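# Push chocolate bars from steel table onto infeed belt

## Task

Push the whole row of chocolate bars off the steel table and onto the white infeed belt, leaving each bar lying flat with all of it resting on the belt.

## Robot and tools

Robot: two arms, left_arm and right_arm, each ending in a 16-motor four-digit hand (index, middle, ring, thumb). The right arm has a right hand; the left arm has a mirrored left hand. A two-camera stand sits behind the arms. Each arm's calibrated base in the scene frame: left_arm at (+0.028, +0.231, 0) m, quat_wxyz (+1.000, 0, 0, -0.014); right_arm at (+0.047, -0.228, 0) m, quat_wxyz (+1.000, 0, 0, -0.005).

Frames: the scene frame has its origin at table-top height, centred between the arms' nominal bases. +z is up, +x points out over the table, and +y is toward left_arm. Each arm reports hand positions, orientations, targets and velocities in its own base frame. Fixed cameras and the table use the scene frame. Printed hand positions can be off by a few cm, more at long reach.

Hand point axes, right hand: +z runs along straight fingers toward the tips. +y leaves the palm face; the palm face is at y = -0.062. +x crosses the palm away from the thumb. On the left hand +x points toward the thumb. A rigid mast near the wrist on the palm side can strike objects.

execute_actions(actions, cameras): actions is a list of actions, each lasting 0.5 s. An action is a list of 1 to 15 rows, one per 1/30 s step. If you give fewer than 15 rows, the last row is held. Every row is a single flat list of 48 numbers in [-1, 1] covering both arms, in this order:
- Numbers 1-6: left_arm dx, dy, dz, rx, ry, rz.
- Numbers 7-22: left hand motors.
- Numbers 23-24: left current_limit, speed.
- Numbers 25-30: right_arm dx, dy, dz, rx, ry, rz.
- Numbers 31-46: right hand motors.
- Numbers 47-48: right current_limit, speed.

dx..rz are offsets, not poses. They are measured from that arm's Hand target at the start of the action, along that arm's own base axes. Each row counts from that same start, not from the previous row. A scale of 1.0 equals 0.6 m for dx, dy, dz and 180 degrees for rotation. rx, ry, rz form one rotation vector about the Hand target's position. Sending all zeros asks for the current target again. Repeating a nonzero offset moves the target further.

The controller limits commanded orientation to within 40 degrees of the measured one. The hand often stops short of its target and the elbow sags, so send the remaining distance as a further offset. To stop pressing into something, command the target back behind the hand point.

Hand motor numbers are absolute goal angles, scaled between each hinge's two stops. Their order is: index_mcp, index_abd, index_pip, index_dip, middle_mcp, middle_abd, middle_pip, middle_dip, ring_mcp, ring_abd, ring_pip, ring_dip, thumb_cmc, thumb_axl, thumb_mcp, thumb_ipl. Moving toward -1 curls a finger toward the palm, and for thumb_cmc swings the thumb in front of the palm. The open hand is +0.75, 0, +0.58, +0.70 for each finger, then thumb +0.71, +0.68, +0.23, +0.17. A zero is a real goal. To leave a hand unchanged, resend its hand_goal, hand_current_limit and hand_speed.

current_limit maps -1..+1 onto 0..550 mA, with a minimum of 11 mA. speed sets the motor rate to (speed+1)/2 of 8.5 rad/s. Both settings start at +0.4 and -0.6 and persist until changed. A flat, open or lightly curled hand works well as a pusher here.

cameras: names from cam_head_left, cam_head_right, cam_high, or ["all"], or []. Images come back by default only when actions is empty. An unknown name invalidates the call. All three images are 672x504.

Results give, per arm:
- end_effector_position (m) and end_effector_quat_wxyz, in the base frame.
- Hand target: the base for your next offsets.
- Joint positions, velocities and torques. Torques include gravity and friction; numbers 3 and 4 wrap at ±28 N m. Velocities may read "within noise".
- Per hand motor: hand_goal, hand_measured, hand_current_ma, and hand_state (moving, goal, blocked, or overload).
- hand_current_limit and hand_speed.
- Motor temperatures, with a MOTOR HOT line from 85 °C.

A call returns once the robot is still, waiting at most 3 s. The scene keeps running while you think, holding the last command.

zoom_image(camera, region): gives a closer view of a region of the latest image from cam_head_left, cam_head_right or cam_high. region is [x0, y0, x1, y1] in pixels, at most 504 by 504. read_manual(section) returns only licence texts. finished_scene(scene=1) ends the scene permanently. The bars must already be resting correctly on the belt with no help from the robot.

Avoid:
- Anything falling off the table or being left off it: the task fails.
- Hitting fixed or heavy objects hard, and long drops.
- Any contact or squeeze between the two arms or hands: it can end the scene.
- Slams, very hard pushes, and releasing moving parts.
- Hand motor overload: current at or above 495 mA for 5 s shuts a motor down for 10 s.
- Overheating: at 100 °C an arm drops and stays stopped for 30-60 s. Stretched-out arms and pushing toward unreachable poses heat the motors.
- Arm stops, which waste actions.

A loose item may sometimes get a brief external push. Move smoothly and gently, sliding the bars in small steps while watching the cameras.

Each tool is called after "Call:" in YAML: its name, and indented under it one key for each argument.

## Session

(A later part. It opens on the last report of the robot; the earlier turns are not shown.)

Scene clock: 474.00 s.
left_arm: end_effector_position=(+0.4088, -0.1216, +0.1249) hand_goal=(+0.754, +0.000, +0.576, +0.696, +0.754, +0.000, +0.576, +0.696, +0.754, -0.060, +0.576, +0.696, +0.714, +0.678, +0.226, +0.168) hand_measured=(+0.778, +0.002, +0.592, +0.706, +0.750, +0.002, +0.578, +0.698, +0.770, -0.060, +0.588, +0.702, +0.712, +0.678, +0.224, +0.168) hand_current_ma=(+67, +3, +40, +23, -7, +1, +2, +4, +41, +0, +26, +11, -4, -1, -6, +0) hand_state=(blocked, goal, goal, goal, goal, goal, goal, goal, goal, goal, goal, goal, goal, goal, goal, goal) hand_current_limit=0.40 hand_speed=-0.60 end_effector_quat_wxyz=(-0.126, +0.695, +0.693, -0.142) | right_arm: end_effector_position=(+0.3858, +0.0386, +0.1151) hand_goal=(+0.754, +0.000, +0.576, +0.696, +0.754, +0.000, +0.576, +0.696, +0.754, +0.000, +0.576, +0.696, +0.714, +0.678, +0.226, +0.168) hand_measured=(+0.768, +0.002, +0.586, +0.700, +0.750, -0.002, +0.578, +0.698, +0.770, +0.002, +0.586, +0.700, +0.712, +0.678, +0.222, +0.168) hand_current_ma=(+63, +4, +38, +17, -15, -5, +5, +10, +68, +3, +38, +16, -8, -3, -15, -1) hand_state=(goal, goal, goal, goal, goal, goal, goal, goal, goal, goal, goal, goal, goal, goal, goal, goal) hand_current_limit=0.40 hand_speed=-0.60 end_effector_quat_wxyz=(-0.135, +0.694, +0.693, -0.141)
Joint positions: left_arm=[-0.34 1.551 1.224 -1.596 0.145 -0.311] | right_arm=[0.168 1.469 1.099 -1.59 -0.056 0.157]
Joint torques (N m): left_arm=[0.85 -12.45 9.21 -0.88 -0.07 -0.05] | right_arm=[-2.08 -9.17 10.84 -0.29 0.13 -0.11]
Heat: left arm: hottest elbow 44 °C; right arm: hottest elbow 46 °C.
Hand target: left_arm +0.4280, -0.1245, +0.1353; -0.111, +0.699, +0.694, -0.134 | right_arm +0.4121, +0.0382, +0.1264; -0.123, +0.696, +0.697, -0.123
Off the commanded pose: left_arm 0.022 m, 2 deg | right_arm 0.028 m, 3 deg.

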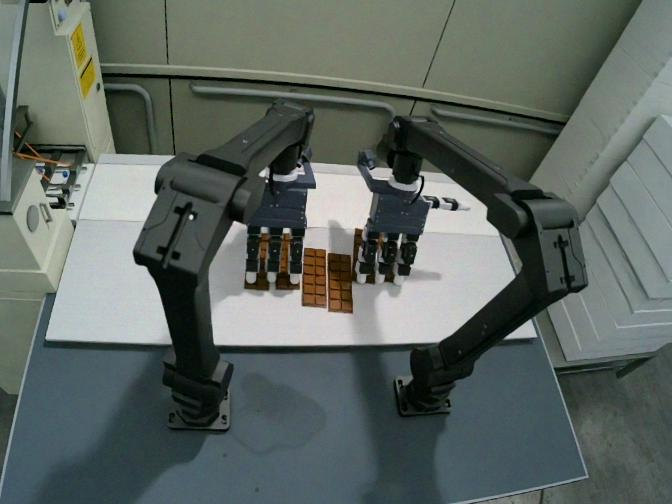

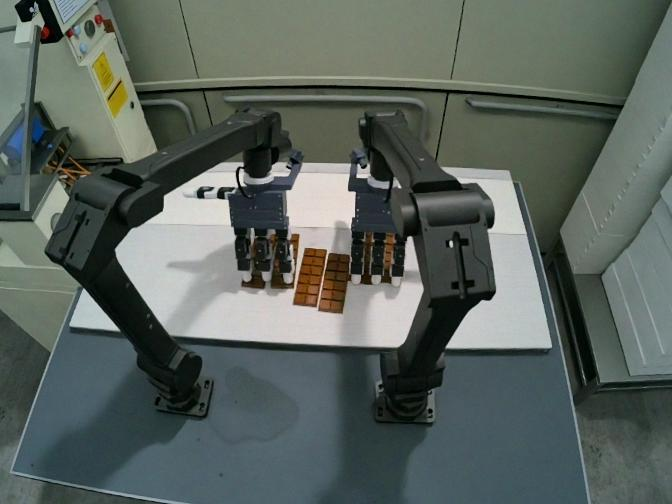

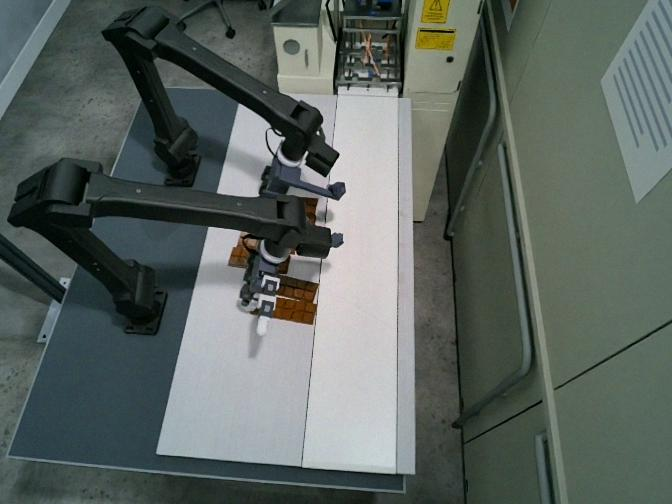

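Call:
execute_actions:
  actions:
    - [[0.075,0.003,-0.002,0,0,0,0.754,0.0,0.576,0.696,0.754,0,0.576,0.696,0.754,-0.06,0.576,0.696,0.714,0.678,0.226,0.168,0.4,-0.6,0.075,0,-0.004,0,0,0,0.754,0.0,0.576,0.696,0.754,0,0.576,0.696,0.754,0,0.576,0.696,0.714,0.678,0.226,0.168,0.4,-0.6]]
    - [[0.075,0.002,-0.002,0,0,0,0.754,0.0,0.576,0.696,0.754,0,0.576,0.696,0.754,-0.06,0.576,0.696,0.714,0.678,0.226,0.168,0.4,-0.6,0.075,0,-0.004,0,0,0,0.754,0.0,0.576,0.696,0.754,0,0.576,0.696,0.754,0,0.576,0.696,0.714,0.678,0.226,0.168,0.4,-0.6]]
  cameras: ["all"]

Call:
zoom_image:
  camera: "cam_head_left"
  region: [220, 180, 450, 320]

Call:
zoom_image:
  camera: "cam_head_right"
  region: [190, 180, 430, 320]

Scene clock: 511.33 s.
left_arm: end_effector_position=(+0.4982, -0.1212, +0.1261) hand_goal=(+0.754, +0.000, +0.576, +0.696, +0.754, +0.000, +0.576, +0.696, +0.754, -0.060, +0.576, +0.696, +0.714, +0.678, +0.226, +0.168) hand_measured=(+0.782, +0.000, +0.596, +0.710, +0.758, +0.000, +0.580, +0.698, +0.770, -0.066, +0.588, +0.702, +0.710, +0.678, +0.224, +0.168) hand_current_ma=(+85, +0, +51, +31, +6, +1, +7, +4, +45, -9, +29, +13, -5, -1, -6, +0) hand_state=(blocked, goal, blocked, goal, goal, goal, goal, goal, goal, goal, goal, goal, goal, goal, goal, goal) hand_current_limit=0.40 hand_speed=-0.60 end_effector_quat_wxyz=(-0.124, +0.696, +0.693, -0.142) | right_arm: end_effector_position=(+0.4779, +0.0417, +0.1166) hand_goal=(+0.754, +0.000, +0.576, +0.696, +0.754, +0.000, +0.576, +0.696, +0.754, +0.000, +0.576, +0.696, +0.714, +0.678, +0.226, +0.168) hand_measured=(+0.784, +0.002, +0.596, +0.706, +0.752, -0.002, +0.578, +0.698, +0.784, +0.000, +0.592, +0.704, +0.712, +0.678, +0.222, +0.168) hand_current_ma=(+137, +4, +81, +42, -11, -4, +5, +10, +136, +1, +70, +33, -8, -3, -15, -1) hand_state=(blocked, goal, goal, goal, goal, goal, goal, goal, blocked, goal, goal, goal, goal, goal, goal, goal) hand_current_limit=0.40 hand_speed=-0.60 end_effector_quat_wxyz=(-0.133, +0.694, +0.695, -0.135)
Joint positions: left_arm=[-0.279 1.763 1.496 -1.664 0.126 -0.252] | right_arm=[0.14 1.687 1.365 -1.627 -0.049 0.13]
Joint torques (N m): left_arm=[1.14 -15.56 9.26 -0.58 -0.15 -0.06] | right_arm=[-2.14 -12.04 10.7 -0.28 0.22 -0.12]
Heat: left arm: hottest elbow 46 °C; right arm: hottest elbow 44 °C.
Hand target: left_arm +0.5180, -0.1214, +0.1330; -0.110, +0.699, +0.694, -0.134 | right_arm +0.5021, +0.0382, +0.1217; -0.123, +0.696, +0.697, -0.123
Off the commanded pose: left_arm 0.021 m, 2 deg | right_arm 0.025 m, 2 deg.

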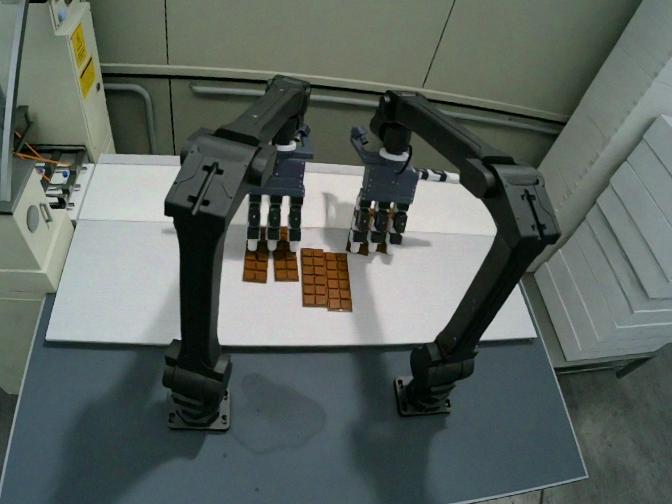

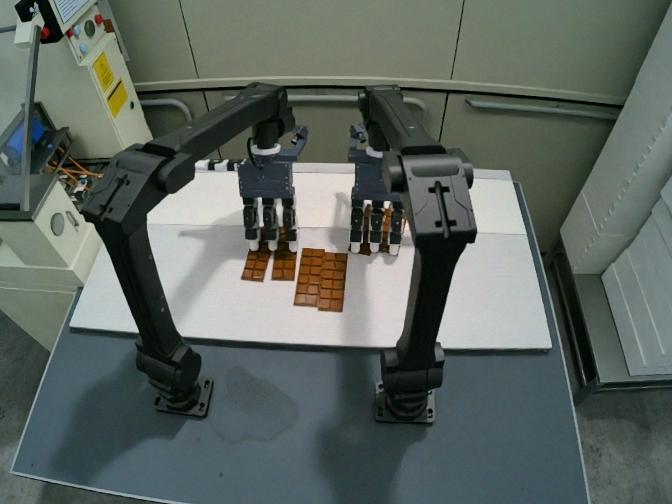

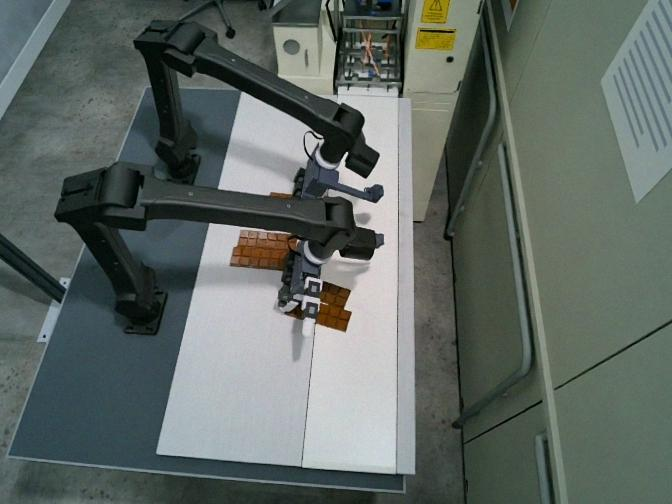

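Scaled by 2.191.

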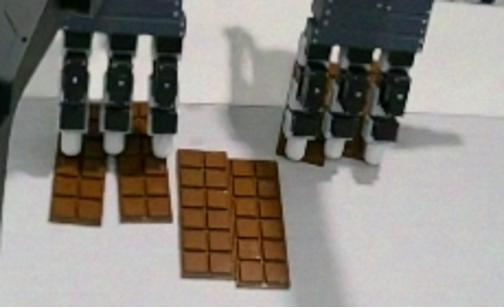

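Scaled by 2.100.

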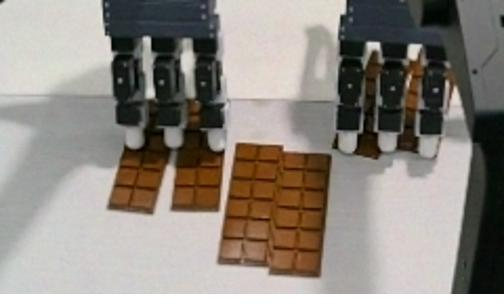

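Call:
zoom_image:
  camera: "cam_head_right"
  region: [330, 190, 430, 270]

Call:
zoom_image:
  camera: "cam_high"
  region: [220, 180, 420, 350]

Scaled by 5.040.

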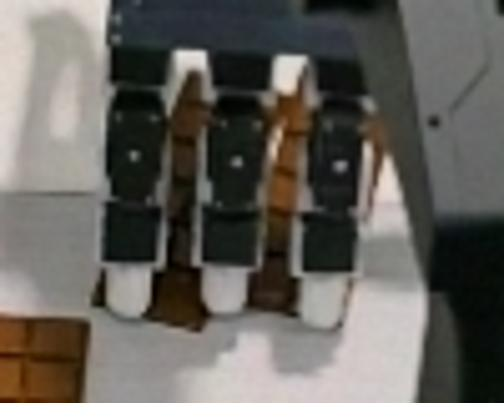

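Scaled by 2.520.

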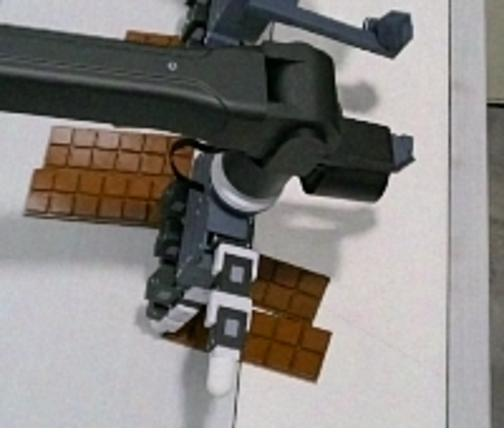

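Call:
execute_actions:
  actions:
    - [[0,0,0.075,0,0,0,0.754,0.0,0.576,0.696,0.754,0,0.576,0.696,0.754,-0.06,0.576,0.696,0.714,0.678,0.226,0.168,0.4,-0.6,-0.01,0,0.075,0,0,0,0.754,0.0,0.576,0.696,0.754,0,0.576,0.696,0.754,0,0.576,0.696,0.714,0.678,0.226,0.168,0.4,-0.6]]
    - [[-0.12,0.015,0,0,0,0,0.754,-0.09,0.576,0.696,0.754,0,0.576,0.696,0.754,0,-0.5,-0.1,0.714,0.678,0.226,0.168,0.4,-0.6,-0.05,-0.014,0,0,0,0,0.754,-0.09,0.576,0.696,0.754,0,0.576,0.696,0.754,0,-0.5,-0.1,0.714,0.678,0.226,0.168,0.4,-0.6]]
    - [[-0.11,0.015,0,0,0,0,0.754,-0.09,0.576,0.696,0.754,0,0.576,0.696,0.754,0,-0.5,-0.1,0.714,0.678,0.226,0.168,0.4,-0.6,-0.047,-0.0143,0,0,0,0,0.754,-0.09,0.576,0.696,0.754,0,0.576,0.696,0.754,0,-0.5,-0.1,0.714,0.678,0.226,0.168,0.4,-0.6]]
    - [[0,0,-0.063,0,0,0,0.754,-0.09,0.576,0.696,0.754,0,0.576,0.696,0.754,0,-0.5,-0.1,0.714,0.678,0.226,0.168,0.4,-0.6,0,0,-0.061,0,0,0,0.754,-0.09,0.576,0.696,0.754,0,0.576,0.696,0.754,0,-0.5,-0.1,0.714,0.678,0.226,0.168,0.4,-0.6]]
  cameras: ["all"]

Call:
zoom_image:
  camera: "cam_head_left"
  region: [220, 180, 450, 320]

Call:
zoom_image:
  camera: "cam_head_right"
  region: [190, 180, 430, 320]

Scene clock: 612.47 s.
left_arm: end_effector_position=(+0.3780, -0.0996, +0.1410) hand_goal=(+0.754, -0.090, +0.576, +0.696, +0.754, +0.000, +0.576, +0.696, +0.754, +0.000, -0.500, -0.100, +0.714, +0.678, +0.226, +0.168) hand_measured=(+0.748, -0.086, +0.576, +0.698, +0.748, +0.000, +0.576, +0.698, +0.750, -0.004, -0.494, -0.096, +0.710, +0.678, +0.224, +0.168) hand_current_ma=(-10, +6, +1, +5, -12, +1, +1, +4, -7, -4, +11, +5, -6, -1, -6, +0) hand_state=(goal, goal, goal, goal, goal, goal, goal, goal, goal, goal, goal, goal, goal, goal, goal, goal) hand_current_limit=0.40 hand_speed=-0.60 end_effector_quat_wxyz=(-0.114, +0.698, +0.693, -0.136) | right_arm: end_effector_position=(+0.4363, +0.0268, +0.1331) hand_goal=(+0.754, -0.090, +0.576, +0.696, +0.754, +0.000, +0.576, +0.696, +0.754, +0.000, -0.500, -0.100, +0.714, +0.678, +0.226, +0.168) hand_measured=(+0.750, -0.086, +0.578, +0.698, +0.750, -0.002, +0.578, +0.698, +0.752, +0.000, -0.494, -0.096, +0.712, +0.678, +0.222, +0.168) hand_current_ma=(-13, +12, +4, +11, -15, -4, +4, +10, -11, +1, +23, +14, -9, -3, -15, -1) hand_state=(goal, goal, goal, goal, goal, goal, goal, goal, goal, goal, goal, goal, goal, goal, goal, goal) hand_current_limit=0.40 hand_speed=-0.60 end_effector_quat_wxyz=(-0.124, +0.695, +0.697, -0.124)
Joint positions: left_arm=[-0.312 1.429 1.134 -1.607 0.135 -0.282] | right_arm=[0.119 1.547 1.238 -1.612 -0.041 0.108]
Joint torques (N m): left_arm=[-0.79 -11.46 6.11 -0.27 0.17 -0.25] | right_arm=[-2.49 -12.57 6.49 -0.16 0.17 -0.08]
Motor temperatures (°C): left_arm=[30 34 46 27 28 26] | right_arm=[31 33 49 30 30 27]
Heat: left arm: hottest elbow 46 °C; right arm: hottest elbow 49 °C.
Hand target: left_arm +0.3799, -0.1035, +0.1400; -0.111, +0.699, +0.694, -0.134 | right_arm +0.4378, +0.0211, +0.1300; -0.123, +0.696, +0.697, -0.123
Off the commanded pose: left_arm 0.004 m, 0 deg | right_arm 0.007 m, 0 deg.

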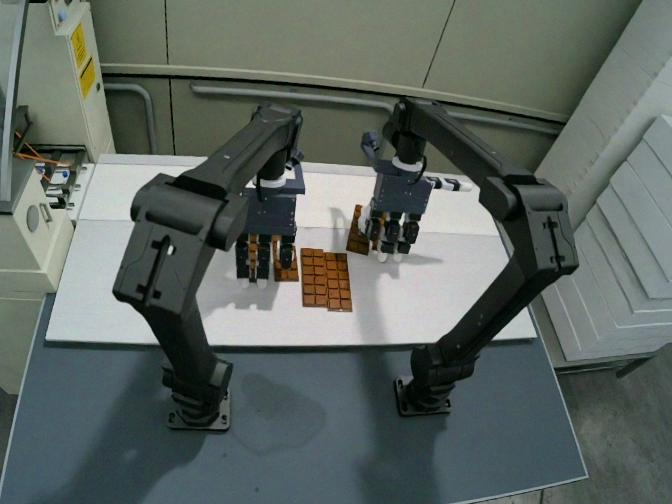

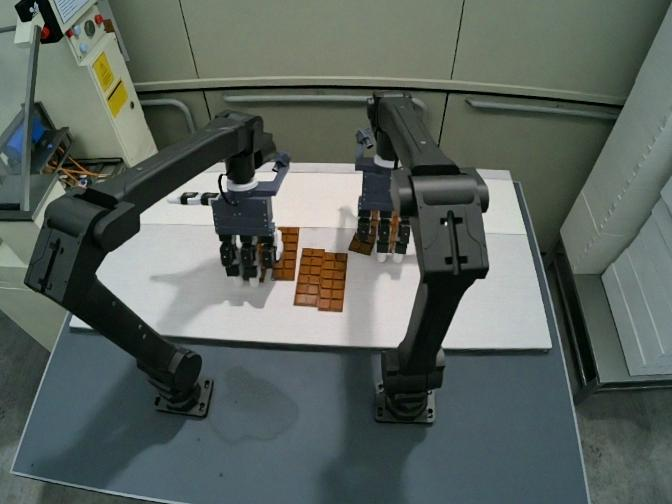

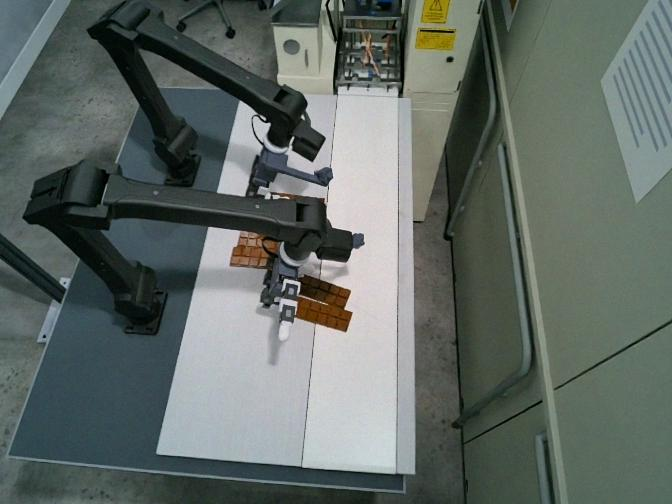

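Scaled by 2.191.

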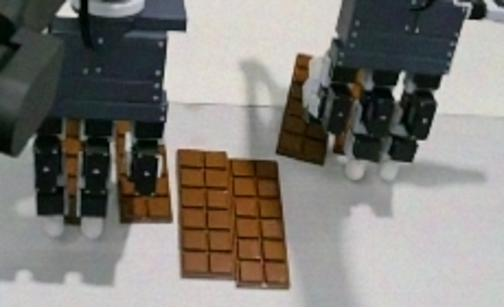

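Scaled by 2.100.

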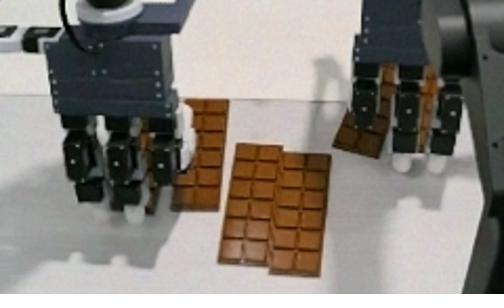

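Call:
zoom_image:
  camera: "cam_head_right"
  region: [340, 200, 430, 270]

Call:
zoom_image:
  camera: "cam_head_left"
  region: [225, 220, 315, 300]

Call:
zoom_image:
  camera: "cam_high"
  region: [220, 240, 400, 360]

Scaled by 5.600.

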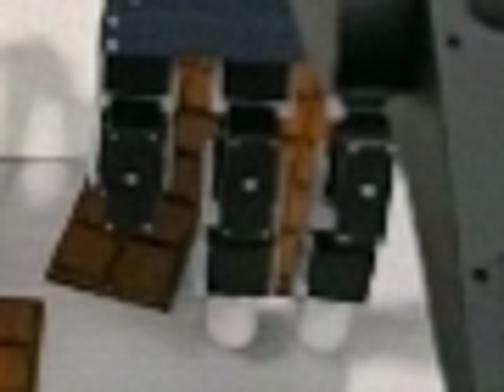

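Scaled by 5.600.

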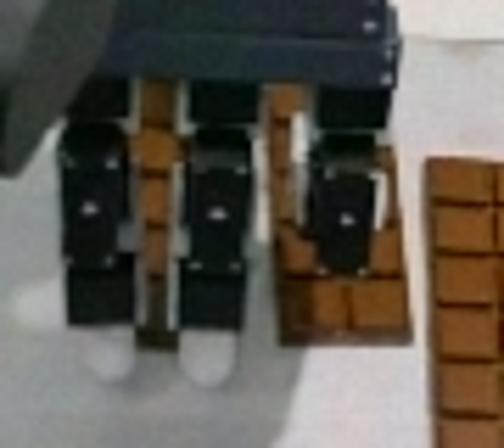

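Scaled by 2.800.

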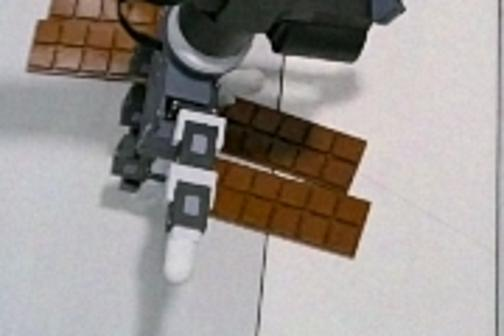

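Call:
execute_actions:
  actions:
    - [[0,-0.006,-0.036,0,0,0,0.754,-0.09,0.576,0.696,0.754,0,0.576,0.696,0.754,0,-0.5,-0.1,0.714,0.678,0.226,0.168,0.4,-0.6,0,-0.002,-0.038,0,0,0,0.754,-0.09,0.576,0.696,0.754,0,0.576,0.696,0.754,0,-0.5,-0.1,0.714,0.678,0.226,0.168,0.4,-0.6]]

Scene clock: 632.30 s.
left_arm: end_effector_position=(+0.3780, -0.1029, +0.1208) hand_goal=(+0.754, -0.090, +0.576, +0.696, +0.754, +0.000, +0.576, +0.696, +0.754, +0.000, -0.500, -0.100, +0.714, +0.678, +0.226, +0.168) hand_measured=(+0.752, -0.086, +0.576, +0.698, +0.748, +0.000, +0.576, +0.698, +0.750, -0.004, -0.494, -0.096, +0.710, +0.678, +0.224, +0.168) hand_current_ma=(-5, +5, +1, +5, -12, +1, +1, +4, -7, -4, +11, +5, -6, -1, -6, +0) hand_state=(goal, goal, goal, goal, goal, goal, goal, goal, goal, goal, goal, goal, goal, goal, goal, goal) hand_current_limit=0.40 hand_speed=-0.60 end_effector_quat_wxyz=(-0.113, +0.698, +0.694, -0.136) | right_arm: end_effector_position=(+0.4361, +0.0259, +0.1169) hand_goal=(+0.754, -0.090, +0.576, +0.696, +0.754, +0.000, +0.576, +0.696, +0.754, +0.000, -0.500, -0.100, +0.714, +0.678, +0.226, +0.168) hand_measured=(+0.756, -0.090, +0.578, +0.698, +0.752, -0.002, +0.578, +0.698, +0.752, +0.000, -0.494, -0.096, +0.712, +0.678, +0.222, +0.168) hand_current_ma=(+5, +2, +6, +10, -7, -8, +5, +10, -11, +1, +23, +14, -9, -3, -15, -1) hand_state=(goal, goal, goal, goal, goal, goal, goal, goal, goal, goal, goal, goal, goal, goal, goal, goal) hand_current_limit=0.40 hand_speed=-0.60 end_effector_quat_wxyz=(-0.121, +0.695, +0.698, -0.120)
Joint positions: left_arm=[-0.32 1.448 1.098 -1.55 0.138 -0.29] | right_arm=[0.117 1.553 1.201 -1.558 -0.04 0.106]
Joint torques (N m): left_arm=[-0.56 -11.69 5.83 -0.16 0.19 -0.25] | right_arm=[-2.2 -11.34 6.22 0.1 0.15 -0.1]
Heat: left arm: hottest elbow 45 °C; right arm: hottest elbow 45 °C.
Hand target: left_arm +0.3800, -0.1072, +0.1185; -0.110, +0.699, +0.694, -0.134 | right_arm +0.4378, +0.0200, +0.1072; -0.123, +0.696, +0.697, -0.123
Off the commanded pose: left_arm 0.005 m, 0 deg | right_arm 0.011 m, 1 deg.

Call:
execute_actions:
  actions:
    - [[0.06,0,0.010,0,0,0,0.754,-0.09,0.576,0.696,0.754,0,0.576,0.696,0.754,0,-0.5,-0.1,0.714,0.678,0.226,0.168,0.4,-0.6,0.06,0,0.018,0,0,0,0.754,-0.09,0.576,0.696,0.754,0,0.576,0.696,0.754,0,-0.5,-0.1,0.714,0.678,0.226,0.168,0.4,-0.6]]
  cameras: ["all"]

Call:
zoom_image:
  camera: "cam_head_left"
  region: [225, 220, 315, 300]

Call:
zoom_image:
  camera: "cam_head_right"
  region: [340, 190, 430, 270]

Scene clock: 640.97 s.
left_arm: end_effector_position=(+0.3942, -0.1040, +0.1136) hand_goal=(+0.754, -0.090, +0.576, +0.696, +0.754, +0.000, +0.576, +0.696, +0.754, +0.000, -0.500, -0.100, +0.714, +0.678, +0.226, +0.168) hand_measured=(+0.780, -0.086, +0.594, +0.708, +0.782, +0.004, +0.598, +0.706, +0.750, -0.004, -0.494, -0.096, +0.710, +0.678, +0.224, +0.168) hand_current_ma=(+76, +6, +45, +27, +80, +7, +55, +22, -7, -4, +11, +5, -6, -1, -6, +0) hand_state=(blocked, goal, goal, goal, blocked, goal, blocked, goal, goal, goal, goal, goal, goal, goal, goal, goal) hand_current_limit=0.40 hand_speed=-0.60 end_effector_quat_wxyz=(-0.130, +0.694, +0.693, -0.143) | right_arm: end_effector_position=(+0.4489, +0.0253, +0.1092) hand_goal=(+0.754, -0.090, +0.576, +0.696, +0.754, +0.000, +0.576, +0.696, +0.754, +0.000, -0.500, -0.100, +0.714, +0.678, +0.226, +0.168) hand_measured=(+0.778, -0.094, +0.592, +0.706, +0.778, -0.006, +0.594, +0.704, +0.752, +0.000, -0.494, -0.096, +0.712, +0.678, +0.222, +0.168) hand_current_ma=(+112, -12, +70, +43, +109, -24, +76, +32, -11, +1, +23, +14, -9, -3, -15, -1) hand_state=(blocked, goal, goal, goal, blocked, goal, goal, goal, goal, goal, goal, goal, goal, goal, goal, goal) hand_current_limit=0.40 hand_speed=-0.60 end_effector_quat_wxyz=(-0.135, +0.693, +0.695, -0.137)
Joint positions: left_arm=[-0.311 1.52 1.155 -1.572 0.134 -0.285] | right_arm=[0.112 1.621 1.26 -1.594 -0.039 0.101]
Joint torques (N m): left_arm=[1.03 -11.99 9.1 -0.51 -0.06 -0.02] | right_arm=[-2.49 -11.63 10.84 -0.42 0.28 -0.12]
Motor temperatures (°C): left_arm=[30 33 45 27 28 26] | right_arm=[31 34 44 30 30 27]
Heat: left arm: hottest elbow 45 °C; right arm: hottest elbow 44 °C.
Hand target: left_arm +0.4160, -0.1071, +0.1243; -0.111, +0.699, +0.694, -0.134 | right_arm +0.4738, +0.0199, +0.1179; -0.123, +0.696, +0.697, -0.123
Off the commanded pose: left_arm 0.025 m, 2 deg | right_arm 0.027 m, 2 deg.

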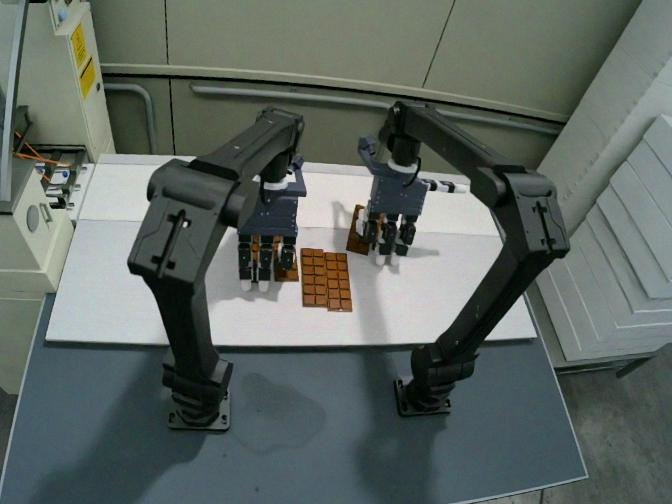

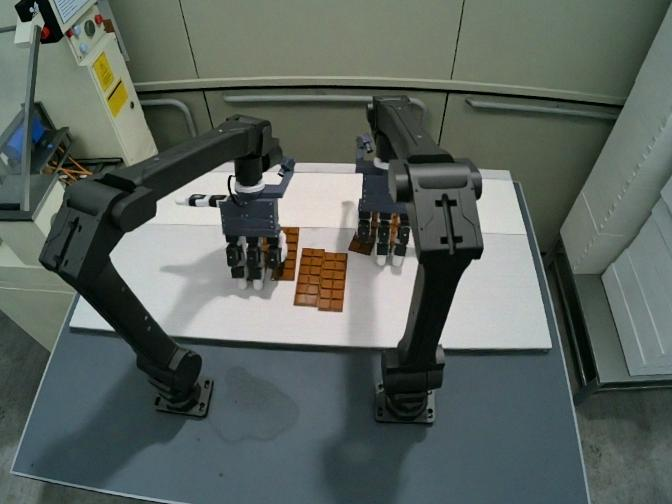

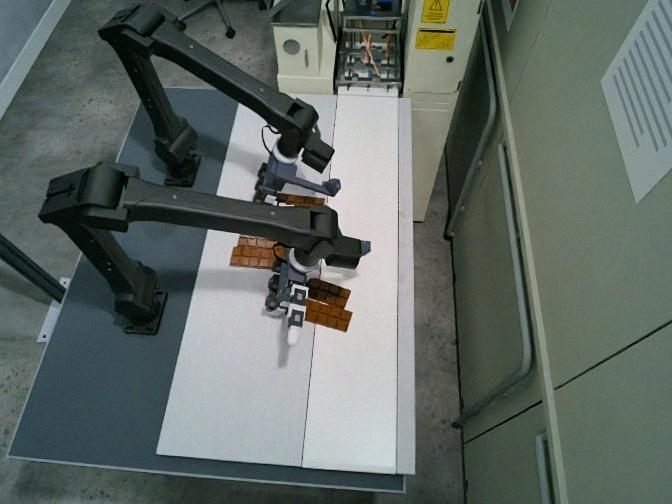

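Scaled by 5.600.

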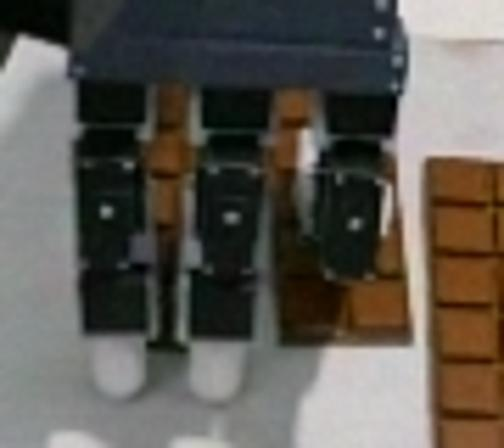

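Scaled by 5.600.

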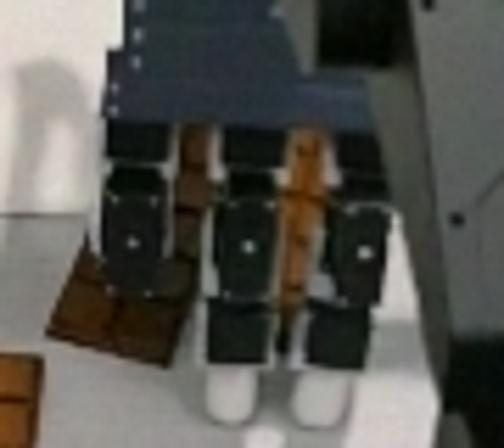

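Call:
execute_actions:
  actions:
    - [[0.08,0,0.006,0,0,0,0.754,-0.09,0.576,0.696,0.754,0,0.576,0.696,0.754,0,-0.5,-0.1,0.714,0.678,0.226,0.168,0.4,-0.6,0.07,0,0.006,0,0,0,0.754,-0.09,0.576,0.696,0.754,0,0.576,0.696,0.754,0,-0.5,-0.1,0.714,0.678,0.226,0.168,0.4,-0.6]]
    - [[0.08,0,0.002,0,0,0,0.754,-0.09,0.576,0.696,0.754,0,0.576,0.696,0.754,0,-0.5,-0.1,0.714,0.678,0.226,0.168,0.4,-0.6,0.05,0,0.002,0,0,0,0.754,-0.09,0.576,0.696,0.754,0,0.576,0.696,0.754,0,-0.5,-0.1,0.714,0.678,0.226,0.168,0.4,-0.6]]
  cameras: ["all"]

Call:
zoom_image:
  camera: "cam_head_left"
  region: [225, 200, 315, 280]

Call:
zoom_image:
  camera: "cam_head_right"
  region: [340, 180, 430, 260]

Call:
zoom_image:
  camera: "cam_high"
  region: [220, 170, 430, 350]

Scene clock: 652.43 s.
left_arm: end_effector_position=(+0.4949, -0.1063, +0.1208) hand_goal=(+0.754, -0.090, +0.576, +0.696, +0.754, +0.000, +0.576, +0.696, +0.754, +0.000, -0.500, -0.100, +0.714, +0.678, +0.226, +0.168) hand_measured=(+0.768, -0.092, +0.586, +0.704, +0.766, -0.002, +0.586, +0.702, +0.752, -0.002, -0.494, -0.096, +0.710, +0.678, +0.224, +0.168) hand_current_ma=(+35, -3, +23, +17, +31, -3, +21, +14, -4, -4, +11, +5, -6, -1, -6, +0) hand_state=(goal, goal, goal, goal, goal, goal, goal, goal, goal, goal, goal, goal, goal, goal, goal, goal) hand_current_limit=0.40 hand_speed=-0.60 end_effector_quat_wxyz=(-0.122, +0.695, +0.694, -0.141) | right_arm: end_effector_position=(+0.5239, +0.0243, +0.1141) hand_goal=(+0.754, -0.090, +0.576, +0.696, +0.754, +0.000, +0.576, +0.696, +0.754, +0.000, -0.500, -0.100, +0.714, +0.678, +0.226, +0.168) hand_measured=(+0.768, -0.088, +0.588, +0.704, +0.758, -0.004, +0.582, +0.700, +0.752, +0.000, -0.494, -0.096, +0.712, +0.678, +0.222, +0.168) hand_current_ma=(+60, +4, +48, +35, +18, -10, +25, +15, -11, +1, +22, +14, -9, -3, -15, -1) hand_state=(goal, goal, goal, goal, goal, goal, goal, goal, goal, goal, goal, goal, goal, goal, goal, goal) hand_current_limit=0.40 hand_speed=-0.60 end_effector_quat_wxyz=(-0.132, +0.694, +0.694, -0.136)
Joint positions: left_arm=[-0.252 1.746 1.458 -1.64 0.117 -0.23] | right_arm=[0.095 1.797 1.508 -1.661 -0.03 0.089]
Joint torques (N m): left_arm=[0.79 -15.68 9.2 -0.99 -0.1 -0.01] | right_arm=[-2.14 -14.97 11.11 -0.62 0.1 -0.12]
Heat: left arm: hottest elbow 46 °C; right arm: hottest elbow 44 °C.
Hand target: left_arm +0.5119, -0.1071, +0.1293; -0.111, +0.699, +0.694, -0.134 | right_arm +0.5459, +0.0200, +0.1227; -0.123, +0.696, +0.697, -0.123
Off the commanded pose: left_arm 0.019 m, 2 deg | right_arm 0.024 m, 2 deg.

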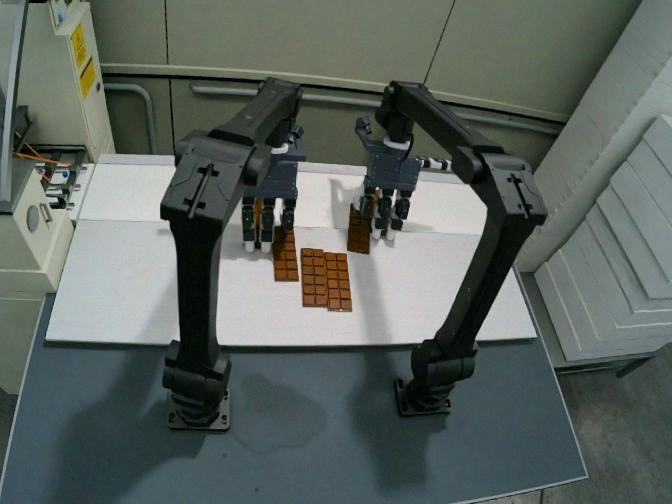

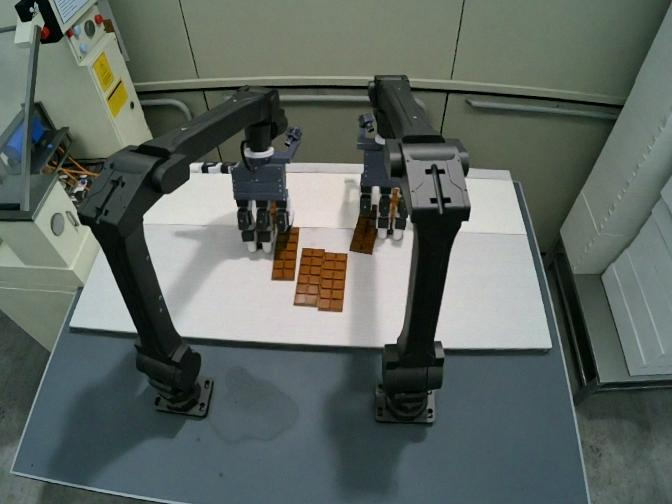

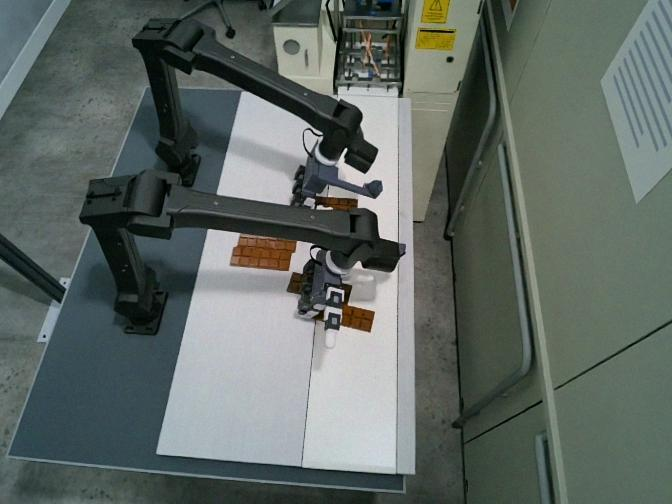

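Scaled by 5.600.

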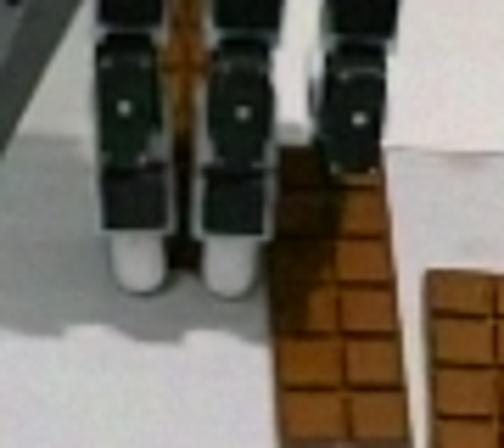

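Scaled by 5.600.

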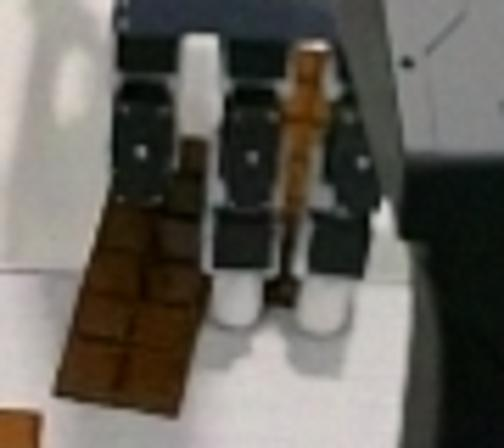

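Scaled by 2.400.

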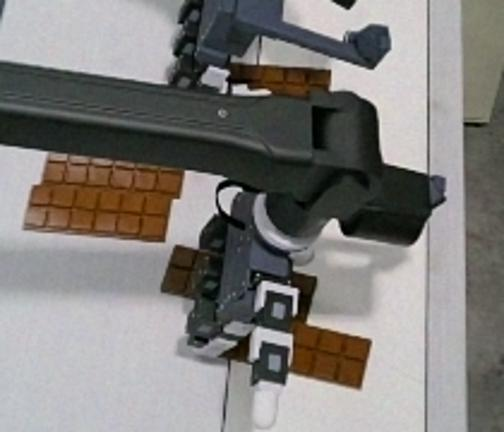

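Call:
execute_actions:
  actions:
    - [[0.074,0,0.006,0,-0.0083,0,0.754,-0.09,0.576,0.696,0.754,0,0.576,0.696,0.754,0,-0.5,-0.1,0.714,0.678,0.226,0.168,0.4,-0.6,0.03,0,0.006,0,-0.0083,0,0.754,-0.09,0.576,0.696,0.754,0,0.576,0.696,0.754,0,-0.5,-0.1,0.714,0.678,0.226,0.168,0.4,-0.6]]
    - [[0.074,0,0.006,0,-0.0083,0,0.754,-0.09,0.576,0.696,0.754,0,0.576,0.696,0.754,0,-0.5,-0.1,0.714,0.678,0.226,0.168,0.4,-0.6,0.03,0,0.006,0,-0.0083,0,0.754,-0.09,0.576,0.696,0.754,0,0.576,0.696,0.754,0,-0.5,-0.1,0.714,0.678,0.226,0.168,0.4,-0.6]]
  cameras: ["all"]

Call:
zoom_image:
  camera: "cam_head_left"
  region: [225, 190, 315, 270]

Call:
zoom_image:
  camera: "cam_head_right"
  region: [340, 180, 430, 260]

Call:
zoom_image:
  camera: "cam_high"
  region: [220, 170, 430, 350]

Scene clock: 675.50 s.
left_arm: end_effector_position=(+0.5851, -0.1086, +0.1310) hand_goal=(+0.754, -0.090, +0.576, +0.696, +0.754, +0.000, +0.576, +0.696, +0.754, +0.000, -0.500, -0.100, +0.714, +0.678, +0.226, +0.168) hand_measured=(+0.770, -0.092, +0.588, +0.704, +0.766, -0.002, +0.586, +0.702, +0.752, -0.002, -0.494, -0.096, +0.710, +0.678, +0.224, +0.168) hand_current_ma=(+42, -4, +26, +16, +29, -4, +20, +12, -3, -4, +11, +5, -6, -1, -6, +0) hand_state=(goal, goal, goal, goal, goal, goal, goal, goal, goal, goal, goal, goal, goal, goal, goal, goal) hand_current_limit=0.40 hand_speed=-0.60 end_effector_quat_wxyz=(-0.099, +0.700, +0.697, -0.120) | right_arm: end_effector_position=(+0.5578, +0.0249, +0.1196) hand_goal=(+0.754, -0.090, +0.576, +0.696, +0.754, +0.000, +0.576, +0.696, +0.754, +0.000, -0.500, -0.100, +0.714, +0.678, +0.226, +0.168) hand_measured=(+0.762, -0.088, +0.586, +0.704, +0.752, -0.004, +0.578, +0.698, +0.752, +0.000, -0.494, -0.096, +0.712, +0.678, +0.222, +0.168) hand_current_ma=(+32, +5, +37, +32, -9, -10, +7, +11, -11, +1, +22, +14, -9, -3, -15, -1) hand_state=(goal, goal, goal, goal, goal, goal, goal, goal, goal, goal, goal, goal, goal, goal, goal, goal) hand_current_limit=0.40 hand_speed=-0.60 end_effector_quat_wxyz=(-0.118, +0.696, +0.697, -0.121)
Joint positions: left_arm=[-0.221 1.926 1.745 -1.688 0.095 -0.203] | right_arm=[0.091 1.852 1.603 -1.661 -0.026 0.085]
Joint torques (N m): left_arm=[0.97 -18.2 9.48 -0.7 -0.11 -0.02] | right_arm=[-2.14 -16.15 11.37 -0.27 0.13 -0.1]
Heat: left arm: hottest elbow 47 °C; right arm: hottest elbow 44 °C.
Hand target: left_arm +0.6008, -0.1071, +0.1365; -0.092, +0.702, +0.696, -0.116 | right_arm +0.5818, +0.0199, +0.1300; -0.105, +0.699, +0.700, -0.105
Off the commanded pose: left_arm 0.017 m, 1 deg | right_arm 0.027 m, 2 deg.
joint sent to its limit (left arm) — joint 4 (wrist pitch), lower limit. The joint targets still meet the commanded pose.

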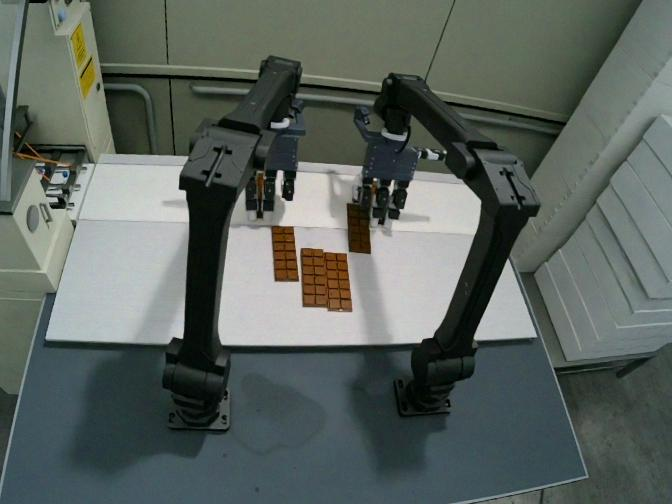

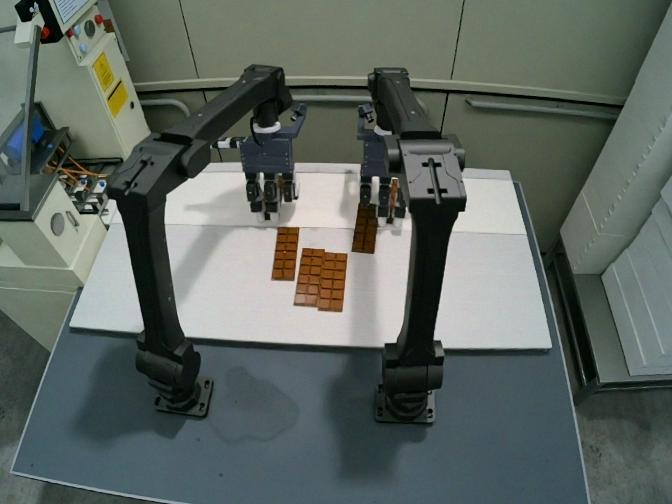

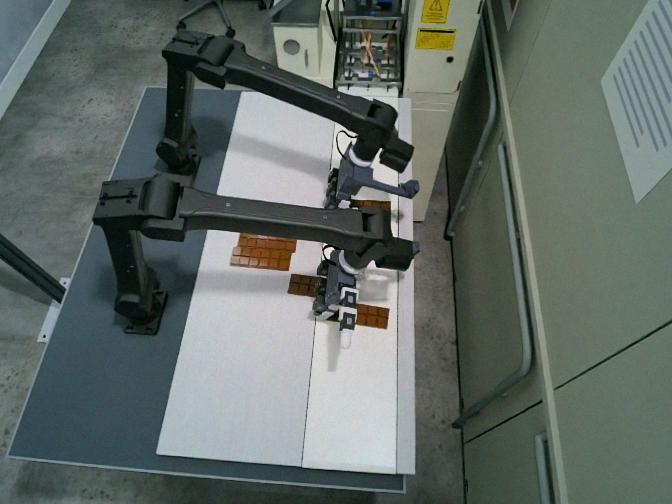

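Scaled by 5.600.

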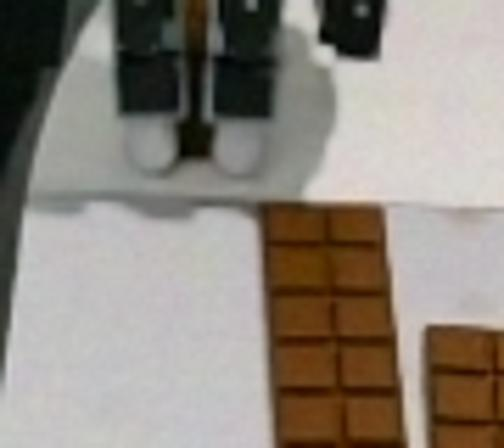

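Scaled by 5.600.

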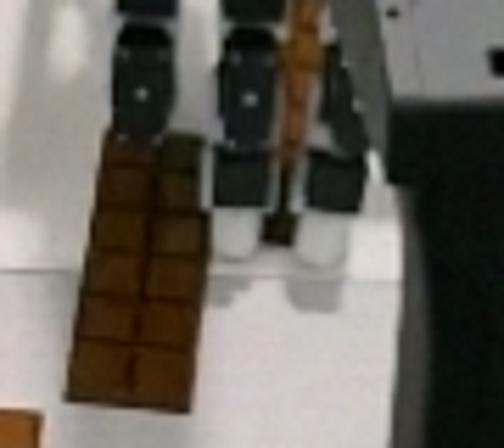

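Scaled by 2.400.

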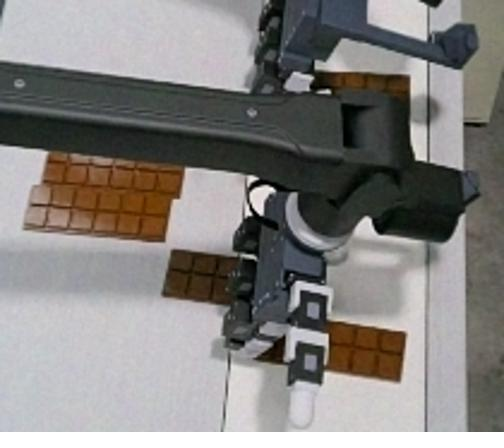

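Call:
execute_actions:
  actions:
    - [[0,0,0.075,0,0,0,0.754,-0.09,0.576,0.696,0.754,0,0.576,0.696,0.754,0,-0.5,-0.1,0.714,0.678,0.226,0.168,0.4,-0.6,0.013,0,0,0,0,0,0.754,-0.09,0.576,0.696,0.754,0,0.576,0.696,0.754,0,-0.5,-0.1,0.714,0.678,0.226,0.168,0.4,-0.6]]
    - [[-0.11,-0.016,0,0,0.0083,0,0.754,0,-0.5,-0.1,0.754,0,0.576,0.696,0.754,0.13,0.576,0.696,0.714,0.678,0.226,0.168,0.4,-0.6,-0.005,0,0.075,0,0,0,0.754,-0.09,0.576,0.696,0.754,0,0.576,0.696,0.754,0,-0.5,-0.1,0.714,0.678,0.226,0.168,0.4,-0.6]]
    - [[-0.13,-0.017,0,0,0.0083,0,0.754,0,-0.5,-0.1,0.754,0,0.576,0.696,0.754,0.13,0.576,0.696,0.714,0.678,0.226,0.168,0.4,-0.6,-0.07,0.025,0,0,0.0083,0,0.754,0,-0.5,-0.1,0.754,0,0.576,0.696,0.754,0.13,0.576,0.696,0.714,0.678,0.226,0.168,0.4,-0.6]]
    - [[-0.112,-0.017,0,0,0,0,0.754,0,-0.5,-0.1,0.754,0,0.576,0.696,0.754,0.13,0.576,0.696,0.714,0.678,0.226,0.168,0.4,-0.6,-0.08,0.025,0,0,0.0083,0,0.754,0,-0.5,-0.1,0.754,0,0.576,0.696,0.754,0.13,0.576,0.696,0.714,0.678,0.226,0.168,0.4,-0.6]]
    - [[0,0,-0.06,0,0,0,0.754,0,-0.5,-0.1,0.754,0,0.576,0.696,0.754,0.13,0.576,0.696,0.714,0.678,0.226,0.168,0.4,-0.6,-0.083,0.024,0,0,0,0,0.754,0,-0.5,-0.1,0.754,0,0.576,0.696,0.754,0.13,0.576,0.696,0.714,0.678,0.226,0.168,0.4,-0.6]]
    - [[0,0,-0.025,0,0,0,0.754,0,-0.5,-0.1,0.754,0,0.576,0.696,0.754,0.13,0.576,0.696,0.714,0.678,0.226,0.168,0.4,-0.6,0,0,-0.085,0,0,0,0.754,0,-0.5,-0.1,0.754,0,0.576,0.696,0.754,0.13,0.576,0.696,0.714,0.678,0.226,0.168,0.4,-0.6]]
  cameras: ["all"]

Call:
zoom_image:
  camera: "cam_head_left"
  region: [225, 210, 325, 300]

Call:
zoom_image:
  camera: "cam_head_right"
  region: [330, 190, 430, 280]

Call:
zoom_image:
  camera: "cam_high"
  region: [220, 170, 430, 350]

Scene clock: 723.10 s.
left_arm: end_effector_position=(+0.3883, -0.1351, +0.1337) hand_goal=(+0.754, +0.000, -0.500, -0.100, +0.754, +0.000, +0.576, +0.696, +0.754, +0.130, +0.576, +0.696, +0.714, +0.678, +0.226, +0.168) hand_measured=(+0.750, -0.004, -0.494, -0.096, +0.748, -0.002, +0.576, +0.698, +0.750, +0.126, +0.572, +0.694, +0.710, +0.678, +0.224, +0.168) hand_current_ma=(-6, -4, +9, +7, -12, -3, +1, +4, -9, -5, -8, -4, -6, -1, -6, +0) hand_state=(goal, goal, goal, goal, goal, goal, goal, goal, goal, goal, goal, goal, goal, goal, goal, goal) hand_current_limit=0.40 hand_speed=-0.60 end_effector_quat_wxyz=(-0.111, +0.700, +0.692, -0.135) | right_arm: end_effector_position=(+0.4465, +0.0607, +0.1303) hand_goal=(+0.754, +0.000, -0.500, -0.100, +0.754, +0.000, +0.576, +0.696, +0.754, +0.130, +0.576, +0.696, +0.714, +0.678, +0.226, +0.168) hand_measured=(+0.752, -0.002, -0.494, -0.096, +0.750, -0.002, +0.578, +0.698, +0.750, +0.126, +0.572, +0.694, +0.712, +0.678, +0.222, +0.168) hand_current_ma=(-9, -9, +20, +14, -19, -9, +4, +10, -18, -11, -17, -11, -10, -3, -15, -1) hand_state=(goal, goal, goal, goal, goal, goal, goal, goal, goal, goal, goal, goal, goal, goal, goal, goal) hand_current_limit=0.40 hand_speed=-0.60 end_effector_quat_wxyz=(-0.121, +0.695, +0.698, -0.121)
Joint positions: left_arm=[-0.388 1.484 1.174 -1.575 0.159 -0.351] | right_arm=[0.194 1.581 1.272 -1.599 -0.066 0.179]
Joint torques (N m): left_arm=[-0.15 -12.16 5.87 -0.25 0.15 -0.26] | right_arm=[-0.38 -12.45 6.56 -0.13 -0.18 0.14]
Heat: left arm: hottest elbow 47 °C; right arm: hottest elbow 45 °C.
Hand target: left_arm +0.3896, -0.1371, +0.1305; -0.110, +0.699, +0.694, -0.134 | right_arm +0.4468, +0.0644, +0.1240; -0.123, +0.696, +0.697, -0.123
Off the commanded pose: left_arm 0.004 m, 0 deg | right_arm 0.007 m, 0 deg.

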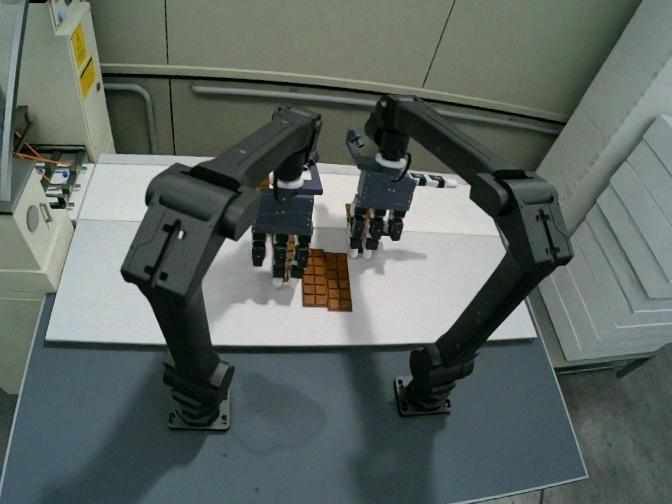

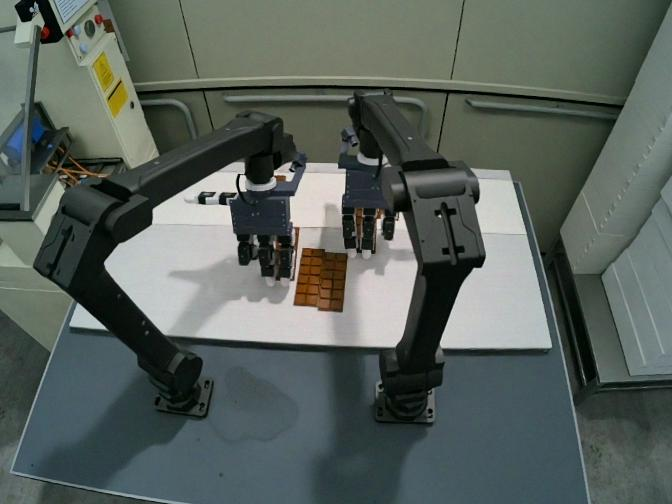

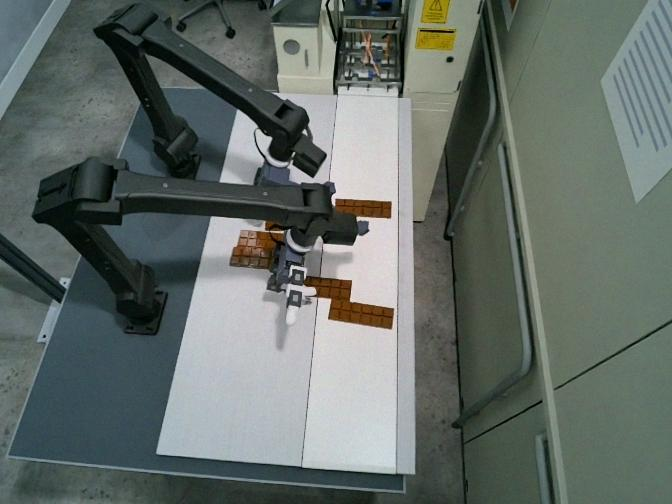

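Scaled by 5.040.

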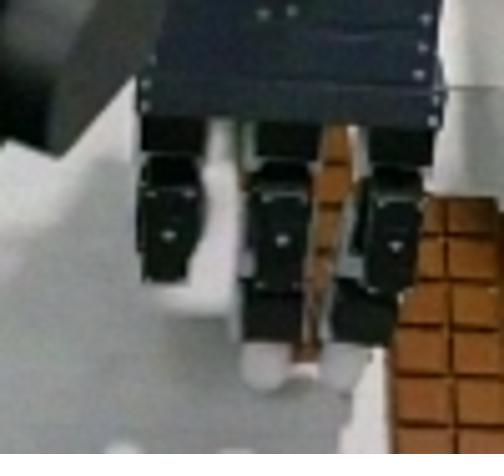

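Scaled by 5.040.

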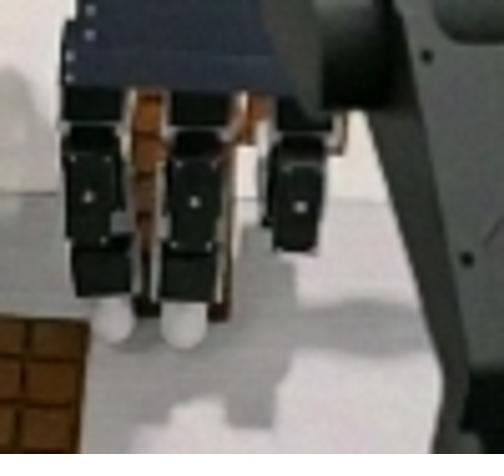

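Scaled by 2.400.

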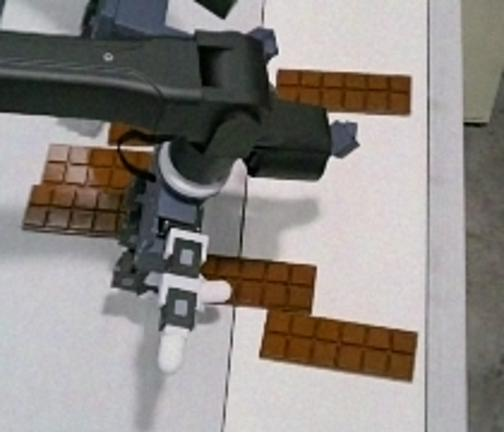

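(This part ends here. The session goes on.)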